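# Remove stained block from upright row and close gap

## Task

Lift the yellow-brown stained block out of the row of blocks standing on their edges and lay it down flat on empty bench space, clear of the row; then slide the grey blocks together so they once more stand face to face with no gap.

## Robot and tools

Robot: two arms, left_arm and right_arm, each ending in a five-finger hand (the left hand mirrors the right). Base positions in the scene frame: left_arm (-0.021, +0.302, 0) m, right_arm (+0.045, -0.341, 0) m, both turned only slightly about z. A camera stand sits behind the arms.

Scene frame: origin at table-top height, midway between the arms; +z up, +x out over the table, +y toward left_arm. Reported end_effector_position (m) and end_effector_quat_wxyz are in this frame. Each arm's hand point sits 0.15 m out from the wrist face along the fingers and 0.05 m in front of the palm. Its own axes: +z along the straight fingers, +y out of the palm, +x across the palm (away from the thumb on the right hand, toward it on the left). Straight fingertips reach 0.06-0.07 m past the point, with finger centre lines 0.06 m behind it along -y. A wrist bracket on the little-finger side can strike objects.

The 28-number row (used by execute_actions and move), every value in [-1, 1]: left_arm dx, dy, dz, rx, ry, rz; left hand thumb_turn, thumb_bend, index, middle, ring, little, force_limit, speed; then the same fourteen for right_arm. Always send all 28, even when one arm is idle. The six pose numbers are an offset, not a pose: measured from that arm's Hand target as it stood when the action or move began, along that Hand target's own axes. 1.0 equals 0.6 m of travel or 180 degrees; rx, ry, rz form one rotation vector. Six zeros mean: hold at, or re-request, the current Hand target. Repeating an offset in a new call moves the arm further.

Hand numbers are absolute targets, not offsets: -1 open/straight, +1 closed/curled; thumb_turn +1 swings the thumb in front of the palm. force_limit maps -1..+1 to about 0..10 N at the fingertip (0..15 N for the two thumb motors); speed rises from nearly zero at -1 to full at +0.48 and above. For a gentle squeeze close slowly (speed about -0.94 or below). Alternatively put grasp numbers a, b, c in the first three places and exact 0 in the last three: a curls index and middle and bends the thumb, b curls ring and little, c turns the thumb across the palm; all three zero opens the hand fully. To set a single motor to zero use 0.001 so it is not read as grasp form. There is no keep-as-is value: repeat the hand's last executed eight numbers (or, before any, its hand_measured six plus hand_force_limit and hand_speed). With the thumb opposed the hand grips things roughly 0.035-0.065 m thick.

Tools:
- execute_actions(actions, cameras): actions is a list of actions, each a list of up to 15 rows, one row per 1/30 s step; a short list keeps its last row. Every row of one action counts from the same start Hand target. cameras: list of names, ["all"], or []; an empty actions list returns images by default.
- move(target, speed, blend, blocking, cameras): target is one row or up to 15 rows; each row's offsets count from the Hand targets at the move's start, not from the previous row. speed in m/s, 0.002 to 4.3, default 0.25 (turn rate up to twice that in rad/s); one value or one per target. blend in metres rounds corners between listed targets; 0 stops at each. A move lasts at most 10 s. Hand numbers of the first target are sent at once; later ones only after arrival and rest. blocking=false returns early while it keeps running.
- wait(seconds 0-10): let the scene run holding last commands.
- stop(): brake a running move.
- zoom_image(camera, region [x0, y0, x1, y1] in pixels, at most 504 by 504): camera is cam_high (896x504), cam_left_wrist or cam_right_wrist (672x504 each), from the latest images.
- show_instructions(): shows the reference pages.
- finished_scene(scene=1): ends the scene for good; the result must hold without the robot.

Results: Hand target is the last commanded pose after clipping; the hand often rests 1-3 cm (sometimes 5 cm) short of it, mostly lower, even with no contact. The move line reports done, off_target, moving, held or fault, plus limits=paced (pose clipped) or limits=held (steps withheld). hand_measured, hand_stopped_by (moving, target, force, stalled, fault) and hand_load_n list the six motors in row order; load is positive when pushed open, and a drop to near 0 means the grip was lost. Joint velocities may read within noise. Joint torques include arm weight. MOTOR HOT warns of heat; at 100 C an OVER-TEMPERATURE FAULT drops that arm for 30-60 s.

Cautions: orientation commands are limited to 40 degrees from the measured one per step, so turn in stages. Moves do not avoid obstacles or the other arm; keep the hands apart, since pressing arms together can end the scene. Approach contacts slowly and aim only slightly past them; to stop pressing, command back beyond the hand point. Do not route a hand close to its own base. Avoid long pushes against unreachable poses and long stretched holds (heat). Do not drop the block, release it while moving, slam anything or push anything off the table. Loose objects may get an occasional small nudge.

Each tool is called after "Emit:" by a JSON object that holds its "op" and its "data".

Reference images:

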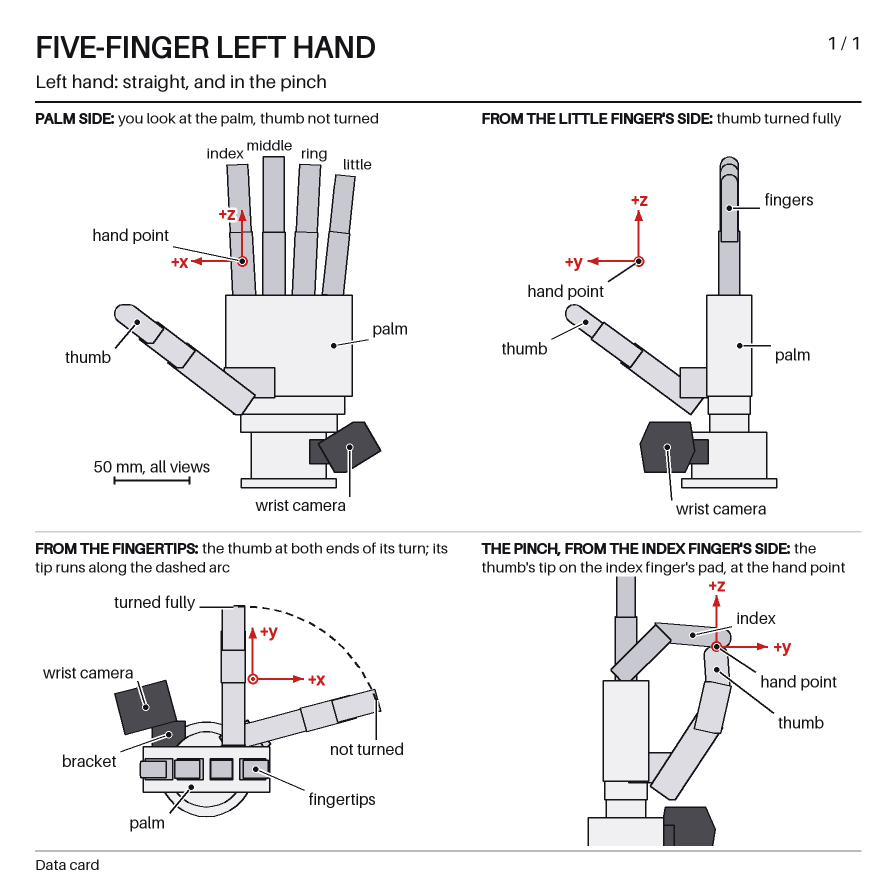

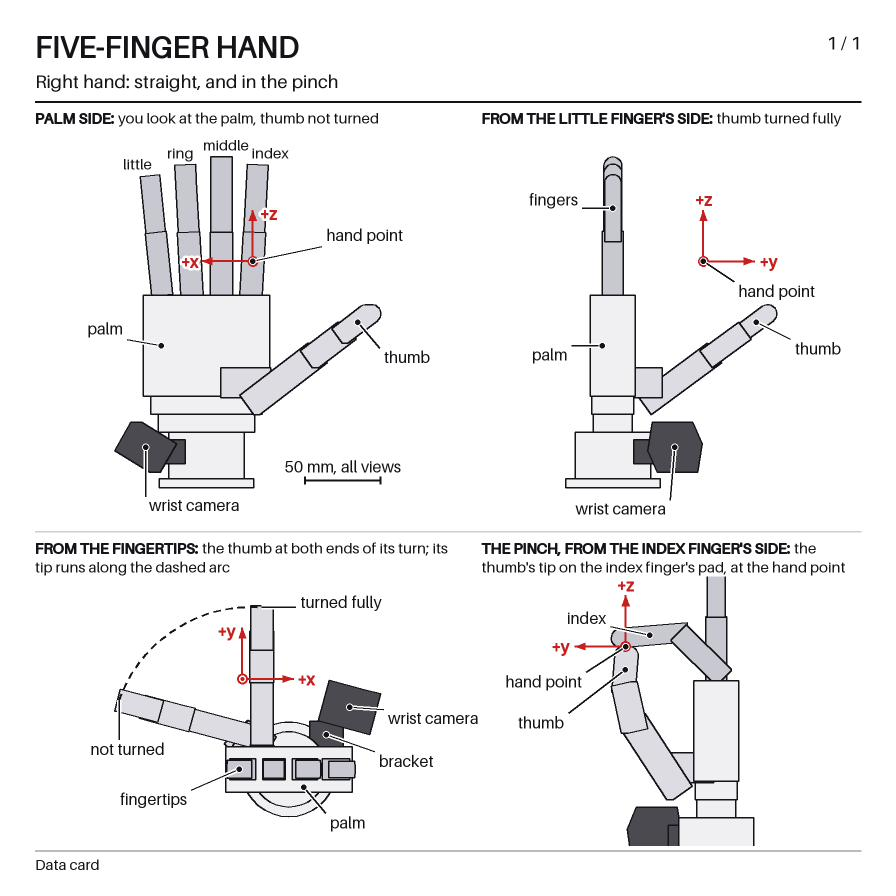

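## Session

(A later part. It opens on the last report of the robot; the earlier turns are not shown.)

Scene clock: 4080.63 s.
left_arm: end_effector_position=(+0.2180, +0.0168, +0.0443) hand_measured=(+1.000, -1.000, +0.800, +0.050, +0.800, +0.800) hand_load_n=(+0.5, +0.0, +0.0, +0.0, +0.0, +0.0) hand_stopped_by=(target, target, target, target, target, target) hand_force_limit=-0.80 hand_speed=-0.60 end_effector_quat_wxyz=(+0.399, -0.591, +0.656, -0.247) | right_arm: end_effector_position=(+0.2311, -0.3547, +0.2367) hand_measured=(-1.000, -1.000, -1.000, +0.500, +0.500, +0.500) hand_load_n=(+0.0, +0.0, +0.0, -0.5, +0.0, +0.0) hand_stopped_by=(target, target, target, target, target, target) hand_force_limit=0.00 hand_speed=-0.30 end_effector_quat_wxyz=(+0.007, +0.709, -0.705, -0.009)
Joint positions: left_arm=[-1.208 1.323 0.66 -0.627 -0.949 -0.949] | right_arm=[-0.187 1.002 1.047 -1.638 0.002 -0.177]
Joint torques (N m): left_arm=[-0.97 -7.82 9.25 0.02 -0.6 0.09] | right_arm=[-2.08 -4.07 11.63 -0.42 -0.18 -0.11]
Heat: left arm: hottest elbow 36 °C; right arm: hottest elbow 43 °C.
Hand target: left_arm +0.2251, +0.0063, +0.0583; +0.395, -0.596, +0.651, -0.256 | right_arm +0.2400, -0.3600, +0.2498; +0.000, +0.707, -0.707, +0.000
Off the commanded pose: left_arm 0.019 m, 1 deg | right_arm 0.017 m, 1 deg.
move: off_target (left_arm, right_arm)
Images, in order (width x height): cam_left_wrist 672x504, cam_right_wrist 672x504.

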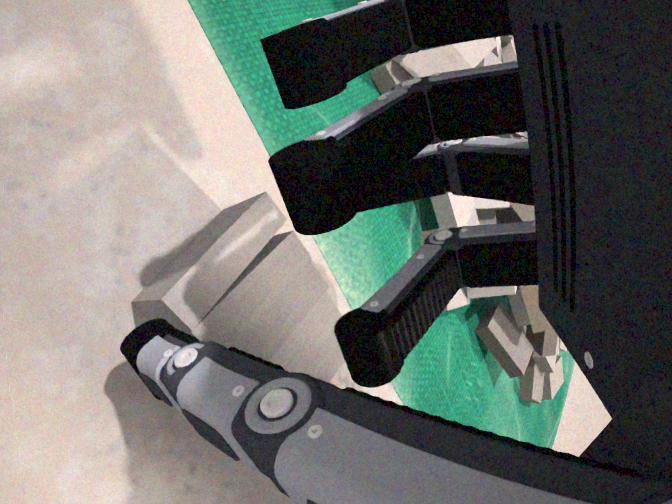

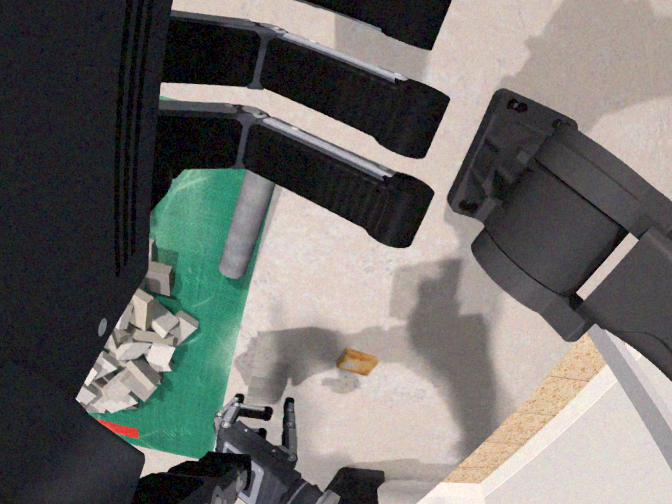

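Emit:
{"op": "move", "data": {"target": [[-0.00428, -0.01323, -0.01522, 0, 0, 0, 1, -1, 0.8, 0.05, 0.8, 0.8, -0.8, -0.6, 0, 0, 0, 0, 0, 0, -1, -1, -1, 0.5, 0.5, 0.5, 0, -0.3], [0.04788, -0.02167, -0.02252, 0, 0, 0, 1, -1, 0.8, 0.05, 0.8, 0.8, -0.8, -0.6, 0, 0, 0, 0, 0, 0, -1, -1, -1, 0.5, 0.5, 0.5, 0, -0.3]], "speed": 0.06, "cameras": ["cam_left_wrist", "cam_right_wrist"]}}

Emit:
{"op": "zoom_image", "data": {"camera": "cam_left_wrist", "region": [0, 170, 420, 410]}}

Emit:
{"op": "zoom_image", "data": {"camera": "cam_right_wrist", "region": [215, 330, 335, 430]}}

Scene clock: 4131.77 s.
left_arm: end_effector_position=(+0.2198, -0.0113, +0.0624) hand_measured=(+1.000, -1.000, +0.800, +0.050, +0.800, +0.800) hand_load_n=(+0.0, +0.0, +0.0, +0.0, +0.0, +0.0) hand_stopped_by=(target, target, target, target, target, target) hand_force_limit=-0.80 hand_speed=-0.60 end_effector_quat_wxyz=(+0.398, -0.594, +0.653, -0.249) | right_arm: end_effector_position=(+0.2311, -0.3547, +0.2367) hand_measured=(-1.000, -1.000, -1.000, +0.500, +0.500, +0.500) hand_load_n=(+0.0, +0.0, +0.0, +0.0, +0.0, +0.0) hand_stopped_by=(target, target, target, target, target, target) hand_force_limit=0.00 hand_speed=-0.30 end_effector_quat_wxyz=(+0.007, +0.709, -0.705, -0.009)
Joint positions: left_arm=[-1.233 1.365 0.76 -0.721 -0.956 -1.001] | right_arm=[-0.187 1.002 1.047 -1.638 0.002 -0.177]
Joint torques (N m): left_arm=[-1.96 -7.36 9.69 -0.03 -0.74 -0.12] | right_arm=[-2.02 -3.96 11.62 -0.4 -0.19 -0.11]
Heat: left arm: hottest elbow 40 °C; right arm: hottest elbow 43 °C.
Hand target: left_arm +0.2222, -0.0259, +0.0704; +0.395, -0.596, +0.650, -0.256 | right_arm +0.2400, -0.3600, +0.2498; +0.000, +0.707, -0.707, +0.000
Off the commanded pose: left_arm 0.017 m, 1 deg | right_arm 0.017 m, 1 deg.
move: off_target (left_arm, right_arm)
Images, in order (width x height): cam_left_wrist 672x504, cam_right_wrist 672x504.

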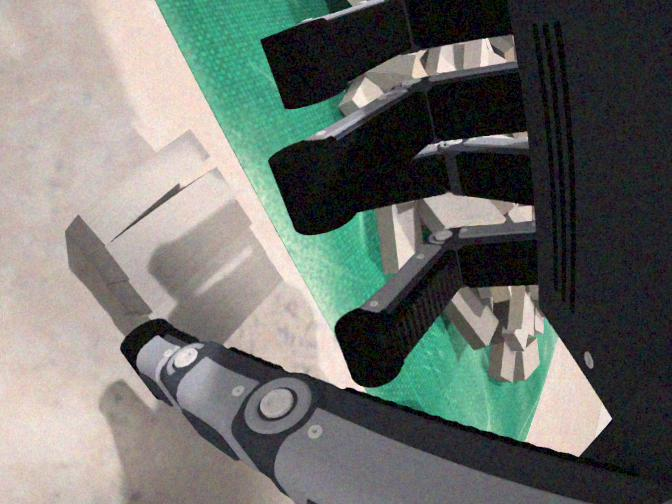

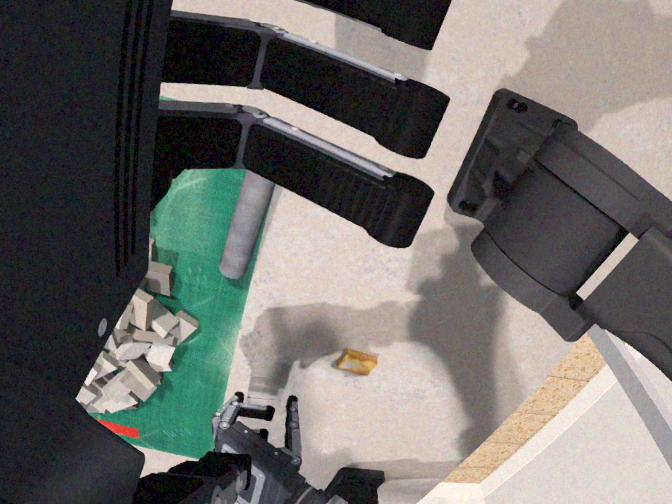

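Scaled by 1.200 from the camera's 672x504 image, which has a finer 960x720 frame.

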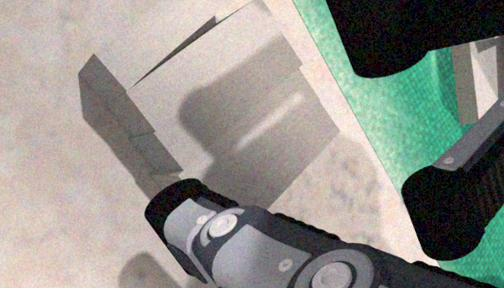

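Scaled by 4.200 from the camera's 672x504 image, which has a finer 960x720 frame.

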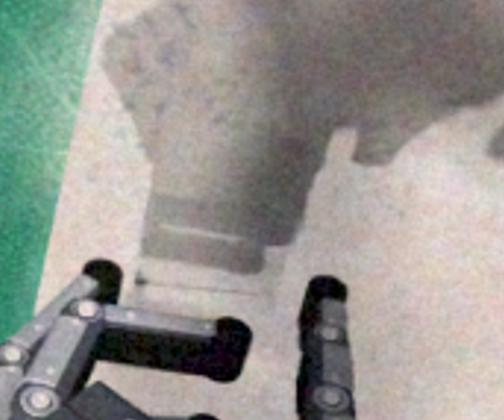

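Emit:
{"op": "zoom_image", "data": {"camera": "cam_left_wrist", "region": [50, 120, 300, 360]}}

Emit:
{"op": "zoom_image", "data": {"camera": "cam_left_wrist", "region": [60, 200, 200, 340]}}

Emit:
{"op": "zoom_image", "data": {"camera": "cam_left_wrist", "region": [160, 120, 300, 300]}}

Scaled by 2.016 from the camera's 672x504 image, which has a finer 960x720 frame.

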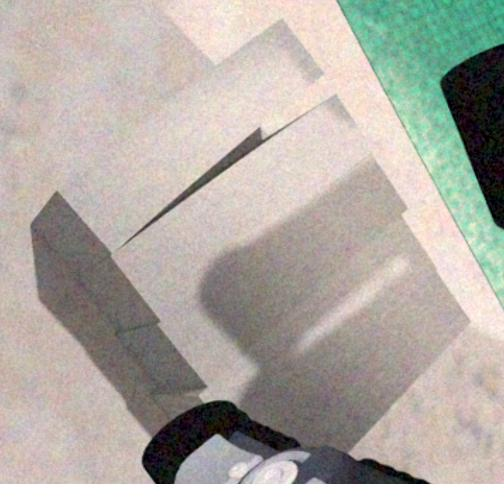

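Scaled by 3.600 from the camera's 672x504 image, which has a finer 960x720 frame.

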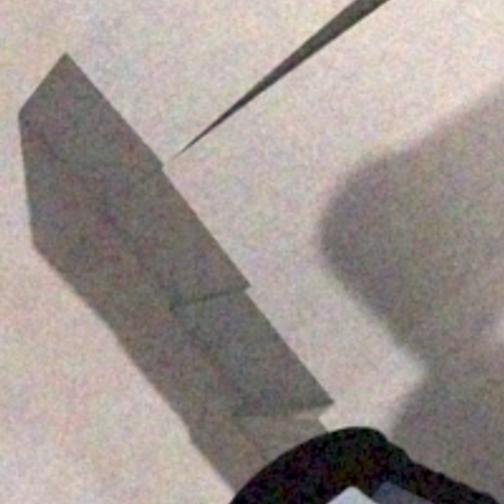

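Scaled by 2.800 from the camera's 672x504 image, which has a finer 960x720 frame.

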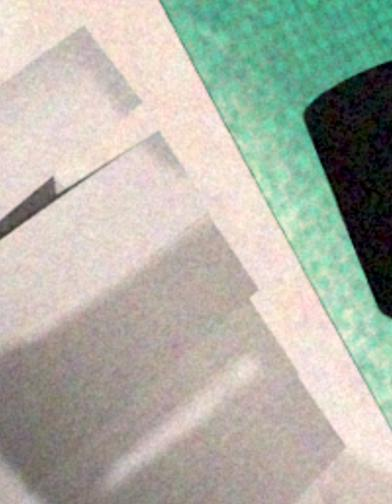

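Emit:
{"op": "move", "data": {"target": [-0.09541, 0.04123, -0.02395, 0, 0, 0, 1, -1, 0.8, 0.05, 0.8, 0.8, -0.8, -0.6, 0, 0, 0, 0, 0, 0, -1, -1, -1, 0.5, 0.5, 0.5, 0, -0.3], "speed": 0.08, "cameras": ["cam_left_wrist", "cam_right_wrist"]}}

Emit:
{"op": "zoom_image", "data": {"camera": "cam_right_wrist", "region": [215, 330, 335, 430]}}

Scene clock: 4186.97 s.
left_arm: end_effector_position=(+0.1980, +0.0315, +0.0688) hand_measured=(+1.000, -1.000, +0.800, +0.050, +0.800, +0.800) hand_load_n=(+0.0, +0.0, +0.0, +0.0, +0.0, +0.0) hand_stopped_by=(target, target, target, target, target, target) hand_force_limit=-0.80 hand_speed=-0.60 end_effector_quat_wxyz=(+0.396, -0.597, +0.650, -0.255) | right_arm: end_effector_position=(+0.2311, -0.3547, +0.2367) hand_measured=(-1.000, -1.000, -1.000, +0.500, +0.500, +0.500) hand_load_n=(+0.0, +0.0, +0.0, +0.0, +0.0, +0.0) hand_stopped_by=(target, target, target, target, target, target) hand_force_limit=0.00 hand_speed=-0.30 end_effector_quat_wxyz=(+0.007, +0.709, -0.705, -0.009)
Joint positions: left_arm=[-1.253 1.216 0.649 -0.774 -0.961 -1.037] | right_arm=[-0.187 1.002 1.047 -1.638 0.002 -0.177]
Joint torques (N m): left_arm=[-1.9 -6.77 6.72 -0.09 -0.78 -0.06] | right_arm=[-1.96 -3.96 11.59 -0.4 -0.18 -0.11]
Heat: left arm: hottest elbow 42 °C; right arm: hottest elbow 43 °C.
Hand target: left_arm +0.1949, +0.0320, +0.0706; -0.395, +0.596, -0.650, +0.256 | right_arm +0.2400, -0.3600, +0.2498; +0.000, +0.707, -0.707, +0.000
Off the commanded pose: left_arm 0.003 m, 0 deg | right_arm 0.017 m, 1 deg.
move: off_target (right_arm)
Images, in order (width x height): cam_left_wrist 672x504, cam_right_wrist 672x504.

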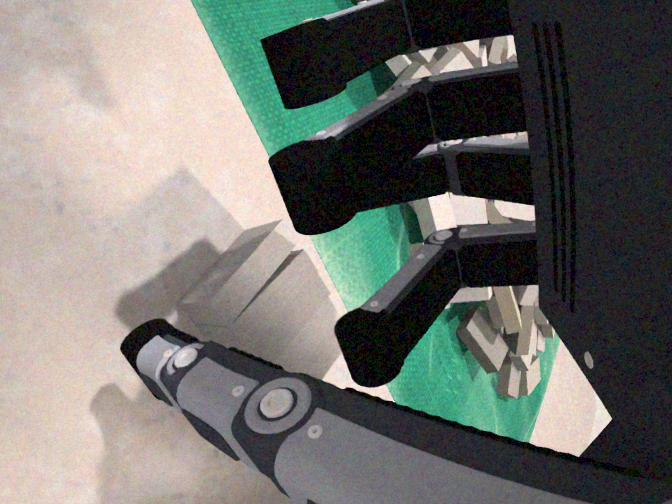

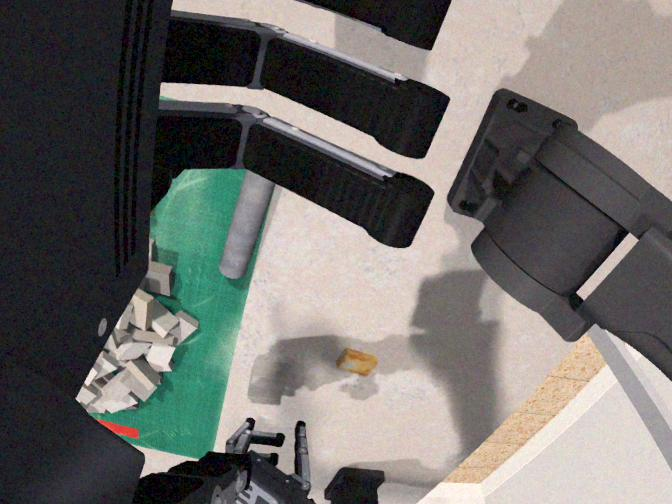

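Scaled by 4.200 from the camera's 672x504 image, which has a finer 960x720 frame.

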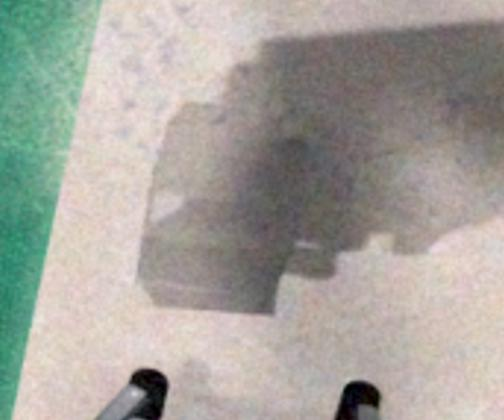

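Emit:
{"op": "zoom_image", "data": {"camera": "cam_right_wrist", "region": [235, 345, 305, 405]}}

Emit:
{"op": "zoom_image", "data": {"camera": "cam_left_wrist", "region": [120, 180, 420, 420]}}

Scaled by 7.200 from the camera's 672x504 image, which has a finer 960x720 frame.

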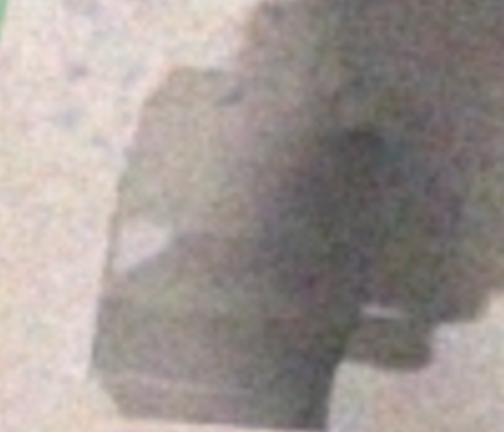

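Scaled by 1.680 from the camera's 672x504 image, which has a finer 960x720 frame.

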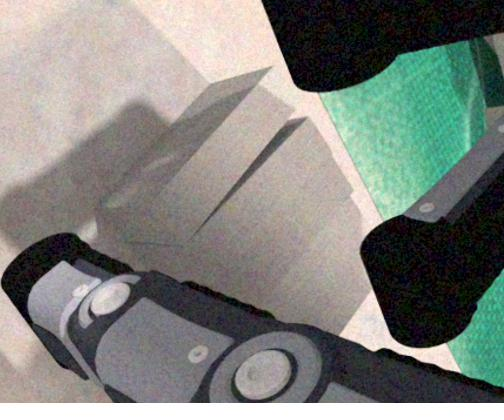

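Emit:
{"op": "zoom_image", "data": {"camera": "cam_right_wrist", "region": [215, 395, 335, 495]}}

Scaled by 4.200 from the camera's 672x504 image, which has a finer 960x720 frame.

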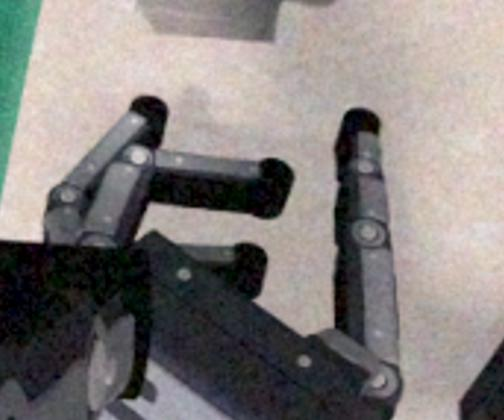

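Emit:
{"op": "move", "data": {"target": [[-0.0163, 0.00263, 0.00228, 0, 0, 0, 1, -1, 0.8, 0.05, 0.8, 0.8, -0.8, -0.6, 0, 0, 0, 0, 0, 0, -1, -1, -1, 0.5, 0.5, 0.5, 0, -0.3], [-0.00937, 0.02947, 0.02082, 0, 0, 0, 1, -1, 0.8, 0.05, 0.8, 0.8, -0.8, -0.6, 0, 0, 0, 0, 0, 0, -1, -1, -1, 0.5, 0.5, 0.5, 0, -0.3]], "speed": 0.06, "cameras": ["cam_left_wrist", "cam_right_wrist"]}}

Emit:
{"op": "zoom_image", "data": {"camera": "cam_right_wrist", "region": [215, 345, 335, 445]}}

Emit:
{"op": "zoom_image", "data": {"camera": "cam_left_wrist", "region": [120, 150, 440, 390]}}

Scene clock: 4264.40 s.
left_arm: end_effector_position=(+0.1939, +0.0433, +0.0535) hand_measured=(+1.000, -1.000, +0.800, +0.050, +0.800, +0.800) hand_load_n=(+0.5, +0.0, +0.0, +0.0, +0.0, +0.0) hand_stopped_by=(target, target, target, target, target, target) hand_force_limit=-0.80 hand_speed=-0.60 end_effector_quat_wxyz=(+0.395, -0.598, +0.649, -0.257) | right_arm: end_effector_position=(+0.2311, -0.3547, +0.2367) hand_measured=(-1.000, -1.000, -1.000, +0.500, +0.500, +0.500) hand_load_n=(+0.0, -0.5, +0.0, +0.0, +0.5, +0.5) hand_stopped_by=(target, target, target, target, target, target) hand_force_limit=0.00 hand_speed=-0.30 end_effector_quat_wxyz=(+0.007, +0.709, -0.705, -0.009)
Joint positions: left_arm=[-1.253 1.206 0.591 -0.721 -0.961 -1.036] | right_arm=[-0.187 1.002 1.047 -1.638 0.002 -0.177]
Joint torques (N m): left_arm=[-1.14 -4.78 6.57 0.92 -0.66 0.09] | right_arm=[-2.08 -4.07 11.63 -0.42 -0.19 -0.11]
Heat: left arm: hottest elbow 38 °C; right arm: hottest elbow 43 °C.
Hand target: left_arm +0.1949, +0.0421, +0.0505; -0.395, +0.596, -0.650, +0.256 | right_arm +0.2400, -0.3600, +0.2498; +0.000, +0.707, -0.707, +0.000
Off the commanded pose: left_arm 0.003 m, 0 deg | right_arm 0.017 m, 1 deg.
move: off_target (right_arm)
Images, in order (width x height): cam_left_wrist 672x504, cam_right_wrist 672x504.

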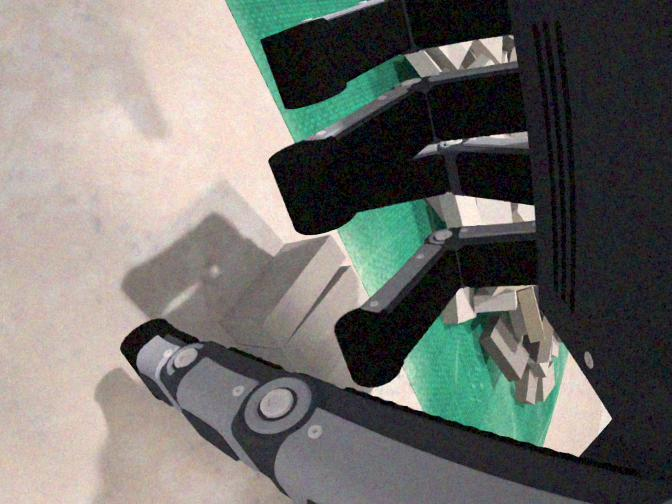

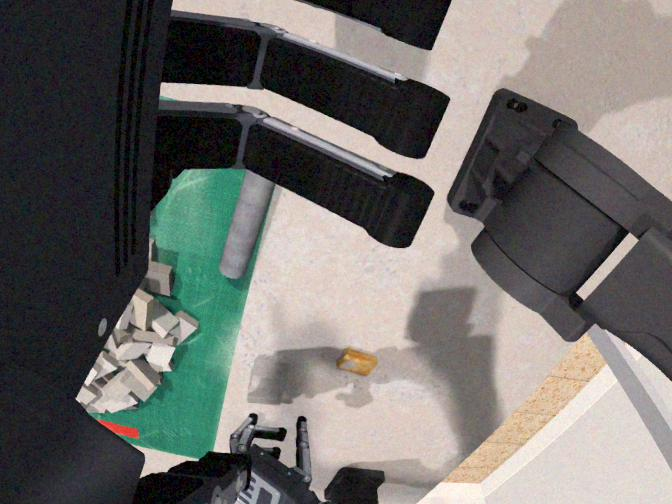

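Scaled by 4.200 from the camera's 672x504 image, which has a finer 960x720 frame.

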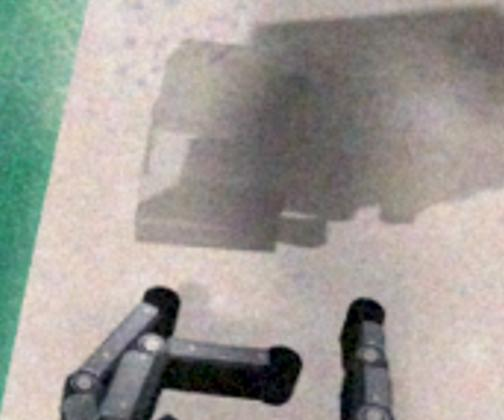

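Scaled by 1.575 from the camera's 672x504 image, which has a finer 960x720 frame.

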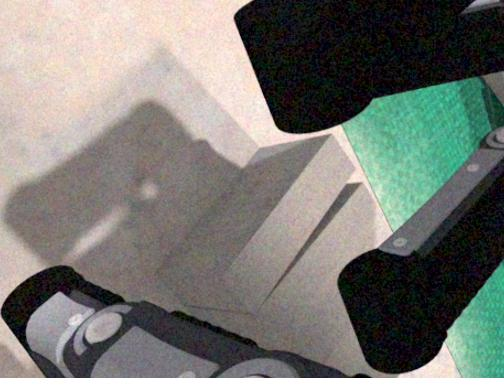

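Emit:
{"op": "zoom_image", "data": {"camera": "cam_right_wrist", "region": [240, 350, 300, 410]}}

Scaled by 8.400 from the camera's 672x504 image, which has a finer 960x720 frame.

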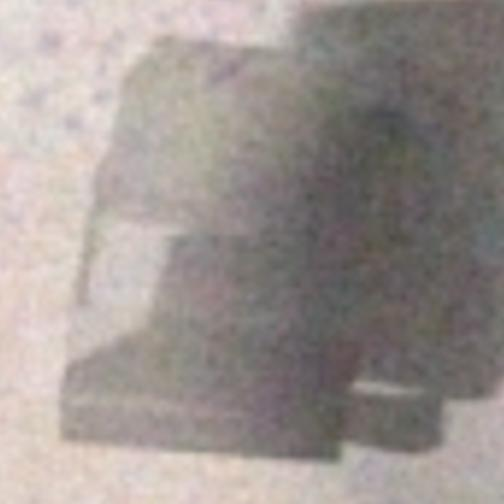

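Emit:
{"op": "move", "data": {"target": [[-0.01945, 0.0003, 0.00683, 0, 0, 0, 1, -1, 0.8, 0.05, 0.8, 0.8, -0.8, -0.6, 0, 0, 0, 0, 0, 0, -1, -1, -1, 0.5, 0.5, 0.5, 0, -0.3], [-0.01217, 0.02847, 0.0263, 0, 0, 0, 1, -1, 0.8, 0.05, 0.8, 0.8, -0.8, -0.6, 0, 0, 0, 0, 0, 0, -1, -1, -1, 0.5, 0.5, 0.5, 0, -0.3]], "speed": 0.06, "cameras": ["cam_left_wrist", "cam_right_wrist"]}}

Emit:
{"op": "zoom_image", "data": {"camera": "cam_right_wrist", "region": [215, 345, 335, 445]}}

Emit:
{"op": "zoom_image", "data": {"camera": "cam_left_wrist", "region": [180, 200, 460, 410]}}

Scene clock: 4371.50 s.
left_arm: end_effector_position=(+0.1955, +0.0538, +0.0325) hand_measured=(+1.000, -1.000, +0.800, +0.050, +0.800, +0.800) hand_load_n=(+0.0, +0.0, +0.0, +0.0, +0.0, +0.0) hand_stopped_by=(target, target, target, target, target, target) hand_force_limit=-0.80 hand_speed=-0.60 end_effector_quat_wxyz=(+0.394, -0.595, +0.651, -0.258) | right_arm: end_effector_position=(+0.2311, -0.3547, +0.2367) hand_measured=(-1.000, -1.000, -1.000, +0.500, +0.500, +0.500) hand_load_n=(+0.0, +0.0, +0.0, +0.0, +0.0, +0.0) hand_stopped_by=(target, target, target, target, target, target) hand_force_limit=0.00 hand_speed=-0.30 end_effector_quat_wxyz=(+0.007, +0.709, -0.705, -0.009)
Joint positions: left_arm=[-1.236 1.218 0.529 -0.612 -0.957 -0.995] | right_arm=[-0.187 1.002 1.047 -1.638 0.002 -0.177]
Joint torques (N m): left_arm=[-0.67 -4.72 6.28 1.01 -0.59 0.07] | right_arm=[-1.96 -4.01 11.62 -0.4 -0.19 -0.11]
Heat: left arm: hottest elbow 37 °C; right arm: hottest elbow 43 °C.
Hand target: left_arm +0.1978, +0.0541, +0.0295; +0.395, -0.596, +0.650, -0.256 | right_arm +0.2400, -0.3600, +0.2498; +0.000, +0.707, -0.707, +0.000
Off the commanded pose: left_arm 0.004 m, 0 deg | right_arm 0.017 m, 1 deg.
move: off_target (right_arm)
Images, in order (width x height): cam_left_wrist 672x504, cam_right_wrist 672x504.

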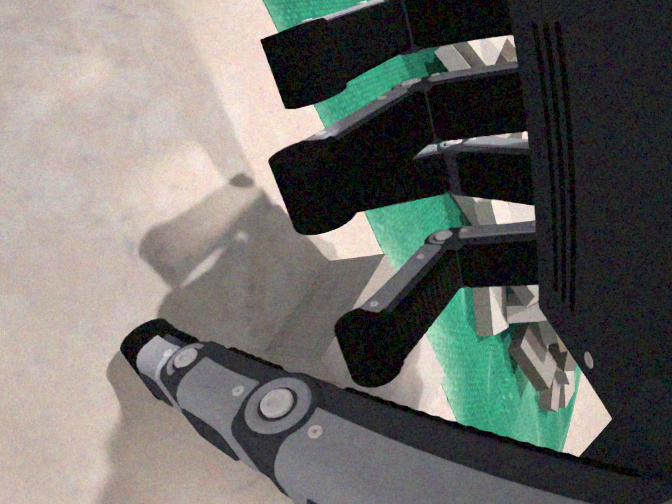

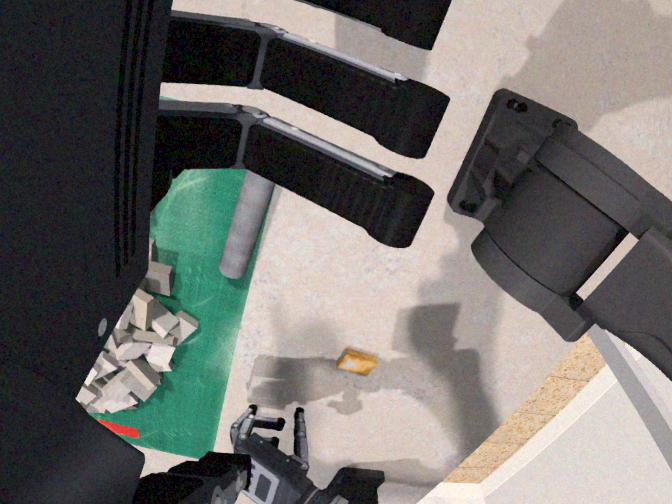

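Scaled by 4.200 from the camera's 672x504 image, which has a finer 960x720 frame.

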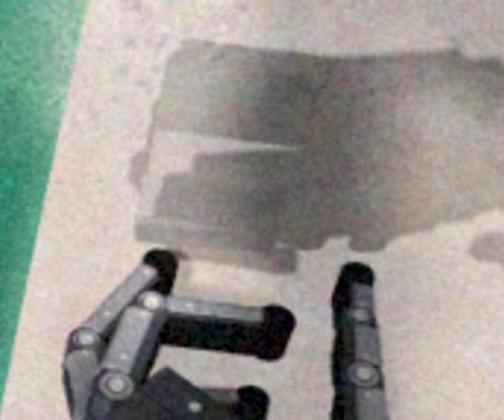

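Scaled by 1.800 from the camera's 672x504 image, which has a finer 960x720 frame.

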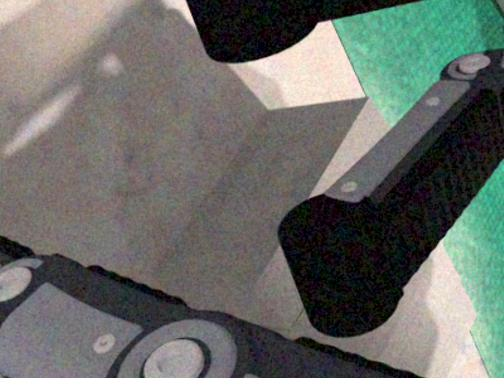

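Emit:
{"op": "move", "data": {"target": [0.0163, -0.00263, -0.00228, 0, 0, 0, 1, -1, 0.8, 0.05, 0.8, 0.8, -0.8, -0.6, 0, 0, 0, 0, 0, 0, -1, -1, -1, 0.5, 0.5, 0.5, 0, -0.3], "speed": 0.04, "cameras": ["cam_left_wrist", "cam_right_wrist"]}}

Emit:
{"op": "zoom_image", "data": {"camera": "cam_right_wrist", "region": [225, 345, 315, 425]}}

Emit:
{"op": "zoom_image", "data": {"camera": "cam_left_wrist", "region": [180, 200, 460, 410]}}

Scene clock: 4384.67 s.
left_arm: end_effector_position=(+0.1946, +0.0564, +0.0243) hand_measured=(+1.000, -1.000, +0.800, +0.050, +0.800, +0.800) hand_load_n=(+0.0, +0.0, -0.5, +0.0, +0.0, +0.0) hand_stopped_by=(target, target, target, target, target, target) hand_force_limit=-0.80 hand_speed=-0.60 end_effector_quat_wxyz=(+0.399, -0.592, +0.655, -0.247) | right_arm: end_effector_position=(+0.2311, -0.3547, +0.2367) hand_measured=(-1.000, -1.000, -1.000, +0.500, +0.500, +0.500) hand_load_n=(+0.0, +0.0, +0.0, +0.0, +0.0, +0.0) hand_stopped_by=(target, target, target, target, target, target) hand_force_limit=0.00 hand_speed=-0.30 end_effector_quat_wxyz=(+0.007, +0.709, -0.705, -0.009)
Joint positions: left_arm=[-1.236 1.247 0.529 -0.612 -0.957 -0.998] | right_arm=[-0.187 1.002 1.047 -1.638 0.002 -0.177]
Joint torques (N m): left_arm=[-1.61 -4.66 8.17 0.47 -0.74 -0.11] | right_arm=[-2.02 -4.07 11.6 -0.4 -0.18 -0.11]
Heat: left arm: hottest elbow 37 °C; right arm: hottest elbow 43 °C.
Hand target: left_arm +0.1978, +0.0441, +0.0294; +0.395, -0.596, +0.650, -0.256 | right_arm +0.2400, -0.3600, +0.2498; +0.000, +0.707, -0.707, +0.000
Off the commanded pose: left_arm 0.014 m, 1 deg | right_arm 0.017 m, 1 deg.
move: off_target (left_arm, right_arm)
Images, in order (width x height): cam_left_wrist 672x504, cam_right_wrist 672x504.

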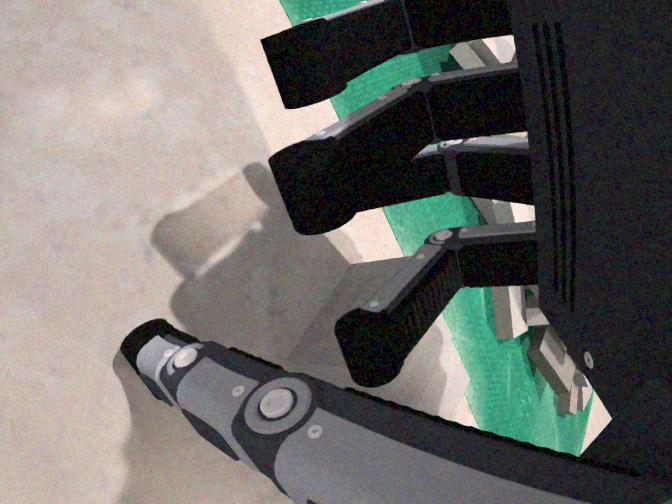

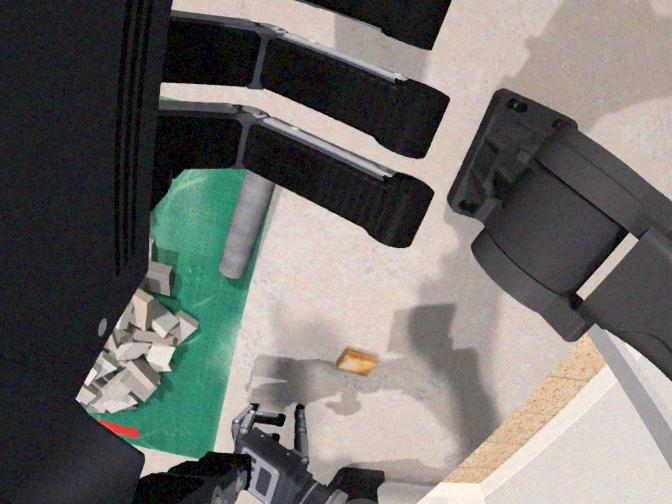

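Scaled by 5.600 from the camera's 672x504 image, which has a finer 960x720 frame.

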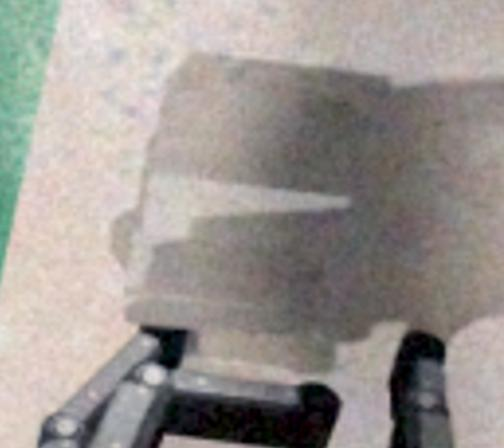

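Scaled by 1.800 from the camera's 672x504 image, which has a finer 960x720 frame.

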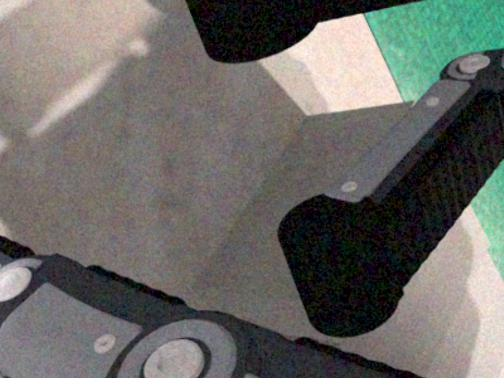

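Emit:
{"op": "move", "data": {"target": [0.01063, -0.01245, -0.00695, 0, 0, 0, 1, -1, 0.8, 0.05, 0.8, 0.8, -0.8, -0.6, 0, 0, 0, 0, 0, 0, -1, -1, -1, 0.5, 0.5, 0.5, 0, -0.3], "speed": 0.03, "cameras": ["cam_left_wrist", "cam_right_wrist"]}}

Emit:
{"op": "zoom_image", "data": {"camera": "cam_right_wrist", "region": [225, 345, 315, 425]}}

Emit:
{"op": "zoom_image", "data": {"camera": "cam_left_wrist", "region": [180, 200, 460, 410]}}

Scene clock: 4393.80 s.
left_arm: end_effector_position=(+0.1963, +0.0500, +0.0288) hand_measured=(+1.000, -1.000, +0.800, +0.050, +0.800, +0.800) hand_load_n=(+0.0, +0.0, +0.0, +0.0, +0.0, +0.0) hand_stopped_by=(target, target, target, target, target, target) hand_force_limit=-0.80 hand_speed=-0.60 end_effector_quat_wxyz=(+0.398, -0.595, +0.653, -0.249) | right_arm: end_effector_position=(+0.2311, -0.3547, +0.2367) hand_measured=(-1.000, -1.000, -1.000, +0.500, +0.500, +0.500) hand_load_n=(+0.0, +0.0, +0.0, +0.0, +0.0, +0.0) hand_stopped_by=(target, target, target, target, target, target) hand_force_limit=0.00 hand_speed=-0.30 end_effector_quat_wxyz=(+0.007, +0.709, -0.705, -0.009)
Joint positions: left_arm=[-1.237 1.254 0.55 -0.627 -0.957 -1.008] | right_arm=[-0.187 1.002 1.047 -1.638 0.002 -0.177]
Joint torques (N m): left_arm=[-1.9 -5.13 9.01 0.03 -0.76 -0.1] | right_arm=[-1.96 -3.96 11.62 -0.4 -0.18 -0.11]
Heat: left arm: hottest elbow 37 °C; right arm: hottest elbow 43 °C.
Hand target: left_arm +0.1988, +0.0361, +0.0364; +0.395, -0.596, +0.650, -0.256 | right_arm +0.2400, -0.3600, +0.2498; +0.000, +0.707, -0.707, +0.000
Off the commanded pose: left_arm 0.016 m, 1 deg | right_arm 0.017 m, 1 deg.
move: off_target (left_arm, right_arm)
Images, in order (width x height): cam_left_wrist 672x504, cam_right_wrist 672x504.

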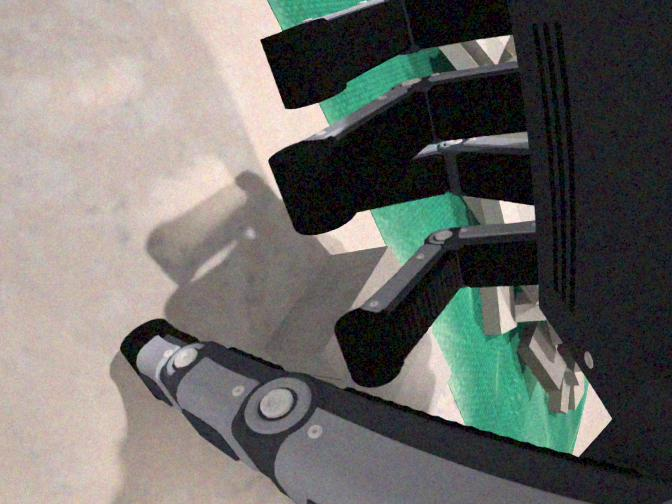

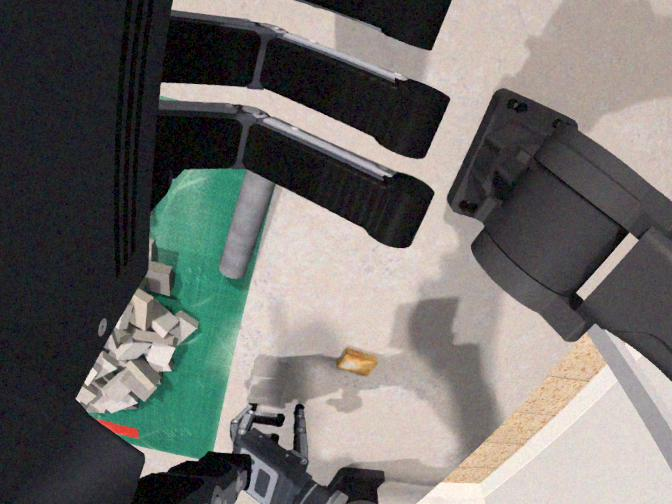

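Scaled by 5.600 from the camera's 672x504 image, which has a finer 960x720 frame.

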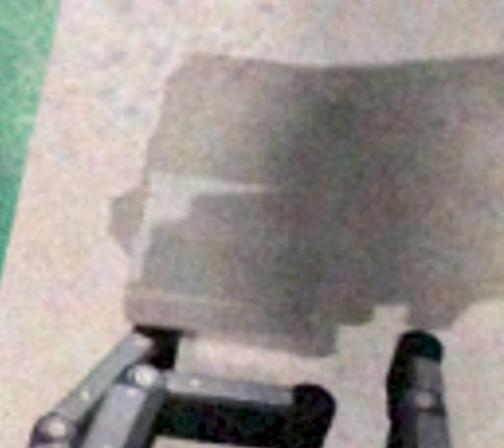

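Scaled by 1.800 from the camera's 672x504 image, which has a finer 960x720 frame.

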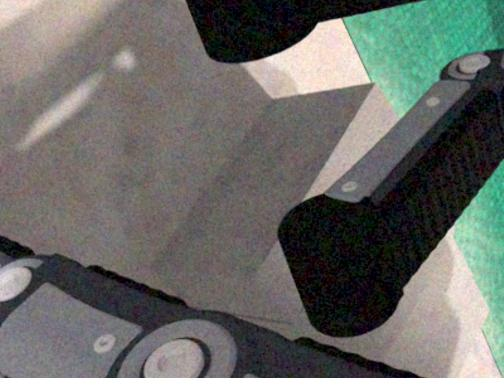

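Emit:
{"op": "move", "data": {"target": [0.00663, -0.0094, -0.00268, 0, 0, 0, 1, -1, 0.8, 0.05, 0.8, 0.8, -0.8, -0.6, 0, 0, 0, 0, 0, 0, -1, -1, -1, 0.5, 0.5, 0.5, 0, -0.3], "speed": 0.03, "cameras": ["cam_left_wrist", "cam_right_wrist"]}}

Emit:
{"op": "zoom_image", "data": {"camera": "cam_right_wrist", "region": [225, 345, 315, 425]}}

Emit:
{"op": "zoom_image", "data": {"camera": "cam_left_wrist", "region": [180, 200, 460, 410]}}

Scene clock: 4402.50 s.
left_arm: end_effector_position=(+0.1981, +0.0449, +0.0332) hand_measured=(+1.000, -1.000, +0.800, +0.050, +0.800, +0.800) hand_load_n=(+0.0, +0.0, +0.0, +0.0, +0.0, +0.0) hand_stopped_by=(target, target, target, target, target, target) hand_force_limit=-0.80 hand_speed=-0.60 end_effector_quat_wxyz=(+0.397, -0.595, +0.653, -0.249) | right_arm: end_effector_position=(+0.2311, -0.3547, +0.2367) hand_measured=(-1.000, -1.000, -1.000, +0.500, +0.500, +0.500) hand_load_n=(+0.0, +0.0, +0.0, +0.0, +0.0, +0.0) hand_stopped_by=(target, target, target, target, target, target) hand_force_limit=0.00 hand_speed=-0.30 end_effector_quat_wxyz=(+0.007, +0.709, -0.705, -0.009)
Joint positions: left_arm=[-1.237 1.258 0.569 -0.641 -0.957 -1.008] | right_arm=[-0.187 1.002 1.047 -1.638 0.002 -0.177]
Joint torques (N m): left_arm=[-1.73 -5.13 9.13 -0.1 -0.75 -0.07] | right_arm=[-2.02 -4.07 11.62 -0.42 -0.19 -0.11]
Heat: left arm: hottest elbow 37 °C; right arm: hottest elbow 43 °C.
Hand target: left_arm +0.2008, +0.0311, +0.0410; +0.395, -0.596, +0.650, -0.256 | right_arm +0.2400, -0.3600, +0.2498; +0.000, +0.707, -0.707, +0.000
Off the commanded pose: left_arm 0.016 m, 1 deg | right_arm 0.017 m, 1 deg.
move: off_target (left_arm, right_arm)
Images, in order (width x height): cam_left_wrist 672x504, cam_right_wrist 672x504.

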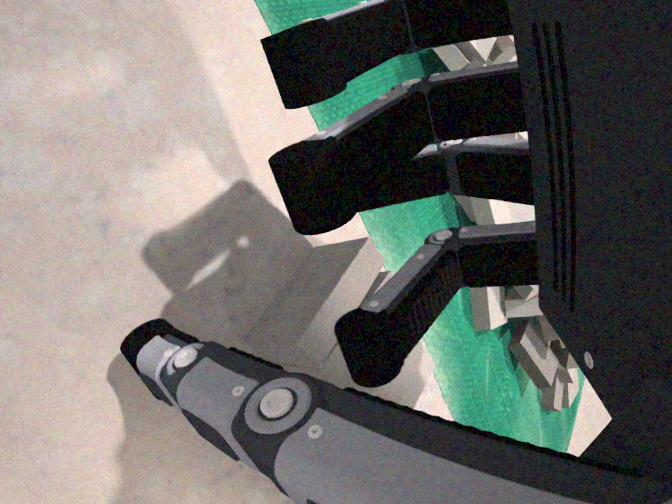

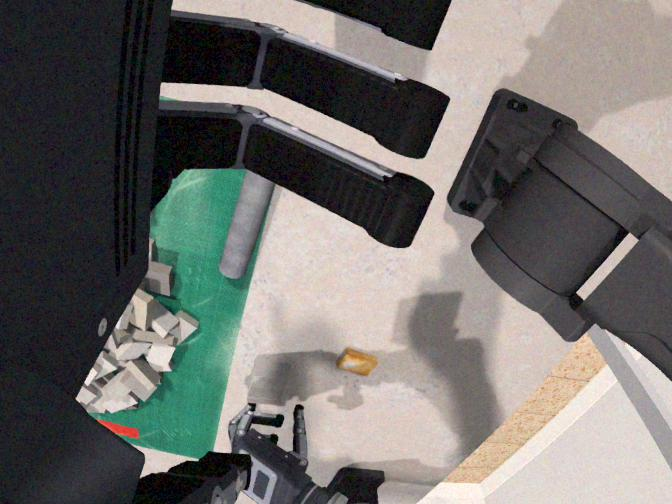

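Scaled by 5.600 from the camera's 672x504 image, which has a finer 960x720 frame.

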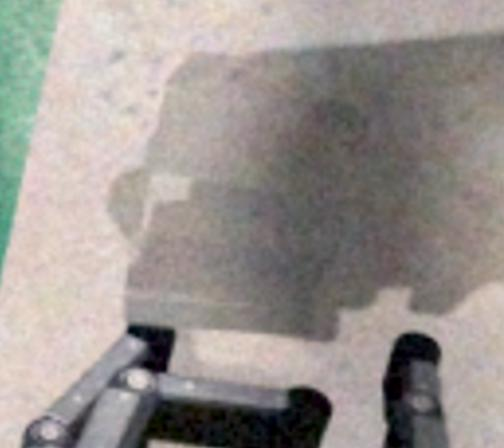

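Scaled by 1.800 from the camera's 672x504 image, which has a finer 960x720 frame.

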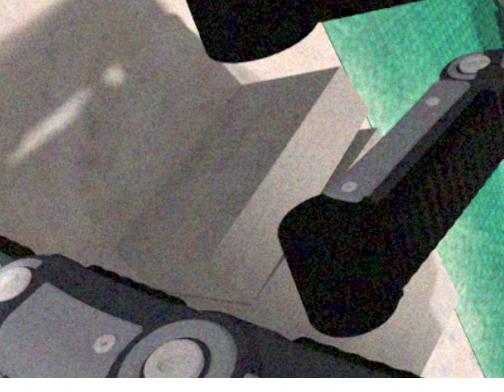

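Emit:
{"op": "move", "data": {"target": [0.00745, -0.004, -0.003, 0, 0, 0, 1, -1, 0.8, 0.05, 0.8, 0.8, -0.8, -0.6, 0, 0, 0, 0, 0, 0, -1, -1, -1, 0.5, 0.5, 0.5, 0, -0.3], "speed": 0.03, "cameras": ["cam_left_wrist", "cam_right_wrist"]}}

Emit:
{"op": "zoom_image", "data": {"camera": "cam_left_wrist", "region": [180, 200, 460, 410]}}

Scene clock: 4410.47 s.
left_arm: end_effector_position=(+0.1985, +0.0405, +0.0352) hand_measured=(+1.000, -1.000, +0.800, +0.050, +0.800, +0.800) hand_load_n=(+0.0, +0.0, +0.0, +0.0, +0.0, +0.0) hand_stopped_by=(target, target, target, target, target, target) hand_force_limit=-0.80 hand_speed=-0.60 end_effector_quat_wxyz=(+0.398, -0.595, +0.653, -0.249) | right_arm: end_effector_position=(+0.2311, -0.3547, +0.2367) hand_measured=(-1.000, -1.000, -1.000, +0.500, +0.500, +0.500) hand_load_n=(+0.0, +0.0, +0.0, +0.0, +0.0, +0.0) hand_stopped_by=(target, target, target, target, target, target) hand_force_limit=0.00 hand_speed=-0.30 end_effector_quat_wxyz=(+0.007, +0.709, -0.705, -0.009)
Joint positions: left_arm=[-1.241 1.268 0.584 -0.654 -0.958 -1.015] | right_arm=[-0.187 1.002 1.047 -1.638 0.002 -0.177]
Joint torques (N m): left_arm=[-1.96 -5.42 9.13 -0.03 -0.74 -0.08] | right_arm=[-2.02 -4.01 11.63 -0.4 -0.19 -0.11]
Heat: left arm: hottest elbow 38 °C; right arm: hottest elbow 43 °C.
Hand target: left_arm +0.2008, +0.0261, +0.0430; +0.395, -0.596, +0.650, -0.256 | right_arm +0.2400, -0.3600, +0.2498; +0.000, +0.707, -0.707, +0.000
Off the commanded pose: left_arm 0.017 m, 1 deg | right_arm 0.017 m, 1 deg.
move: off_target (left_arm, right_arm)
Images, in order (width x height): cam_left_wrist 672x504, cam_right_wrist 672x504.

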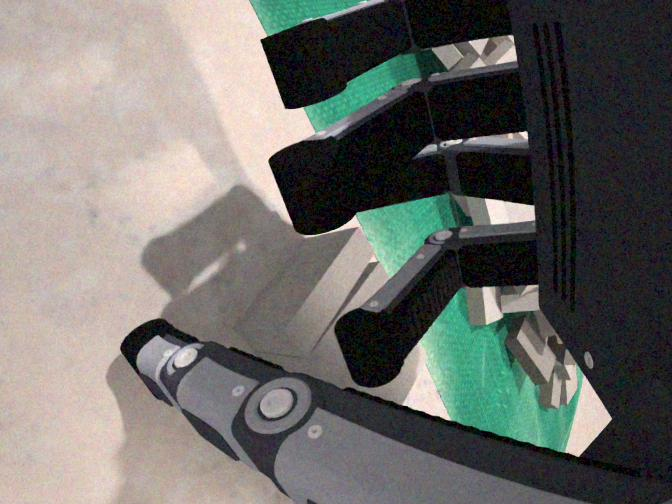

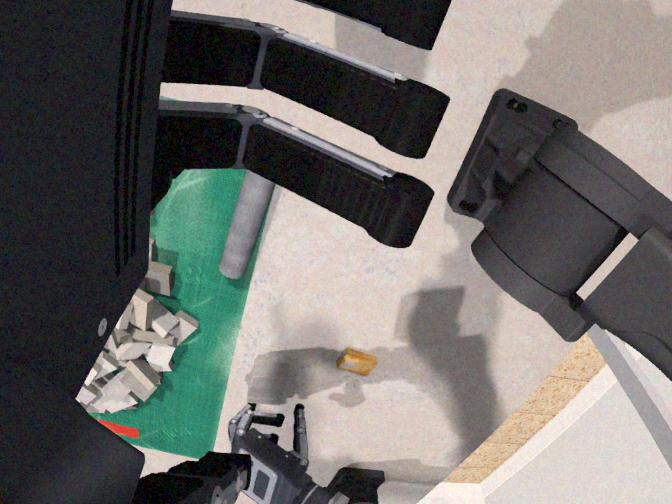

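Scaled by 1.800 from the camera's 672x504 image, which has a finer 960x720 frame.

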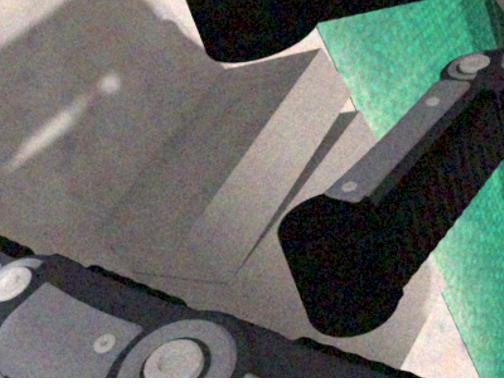

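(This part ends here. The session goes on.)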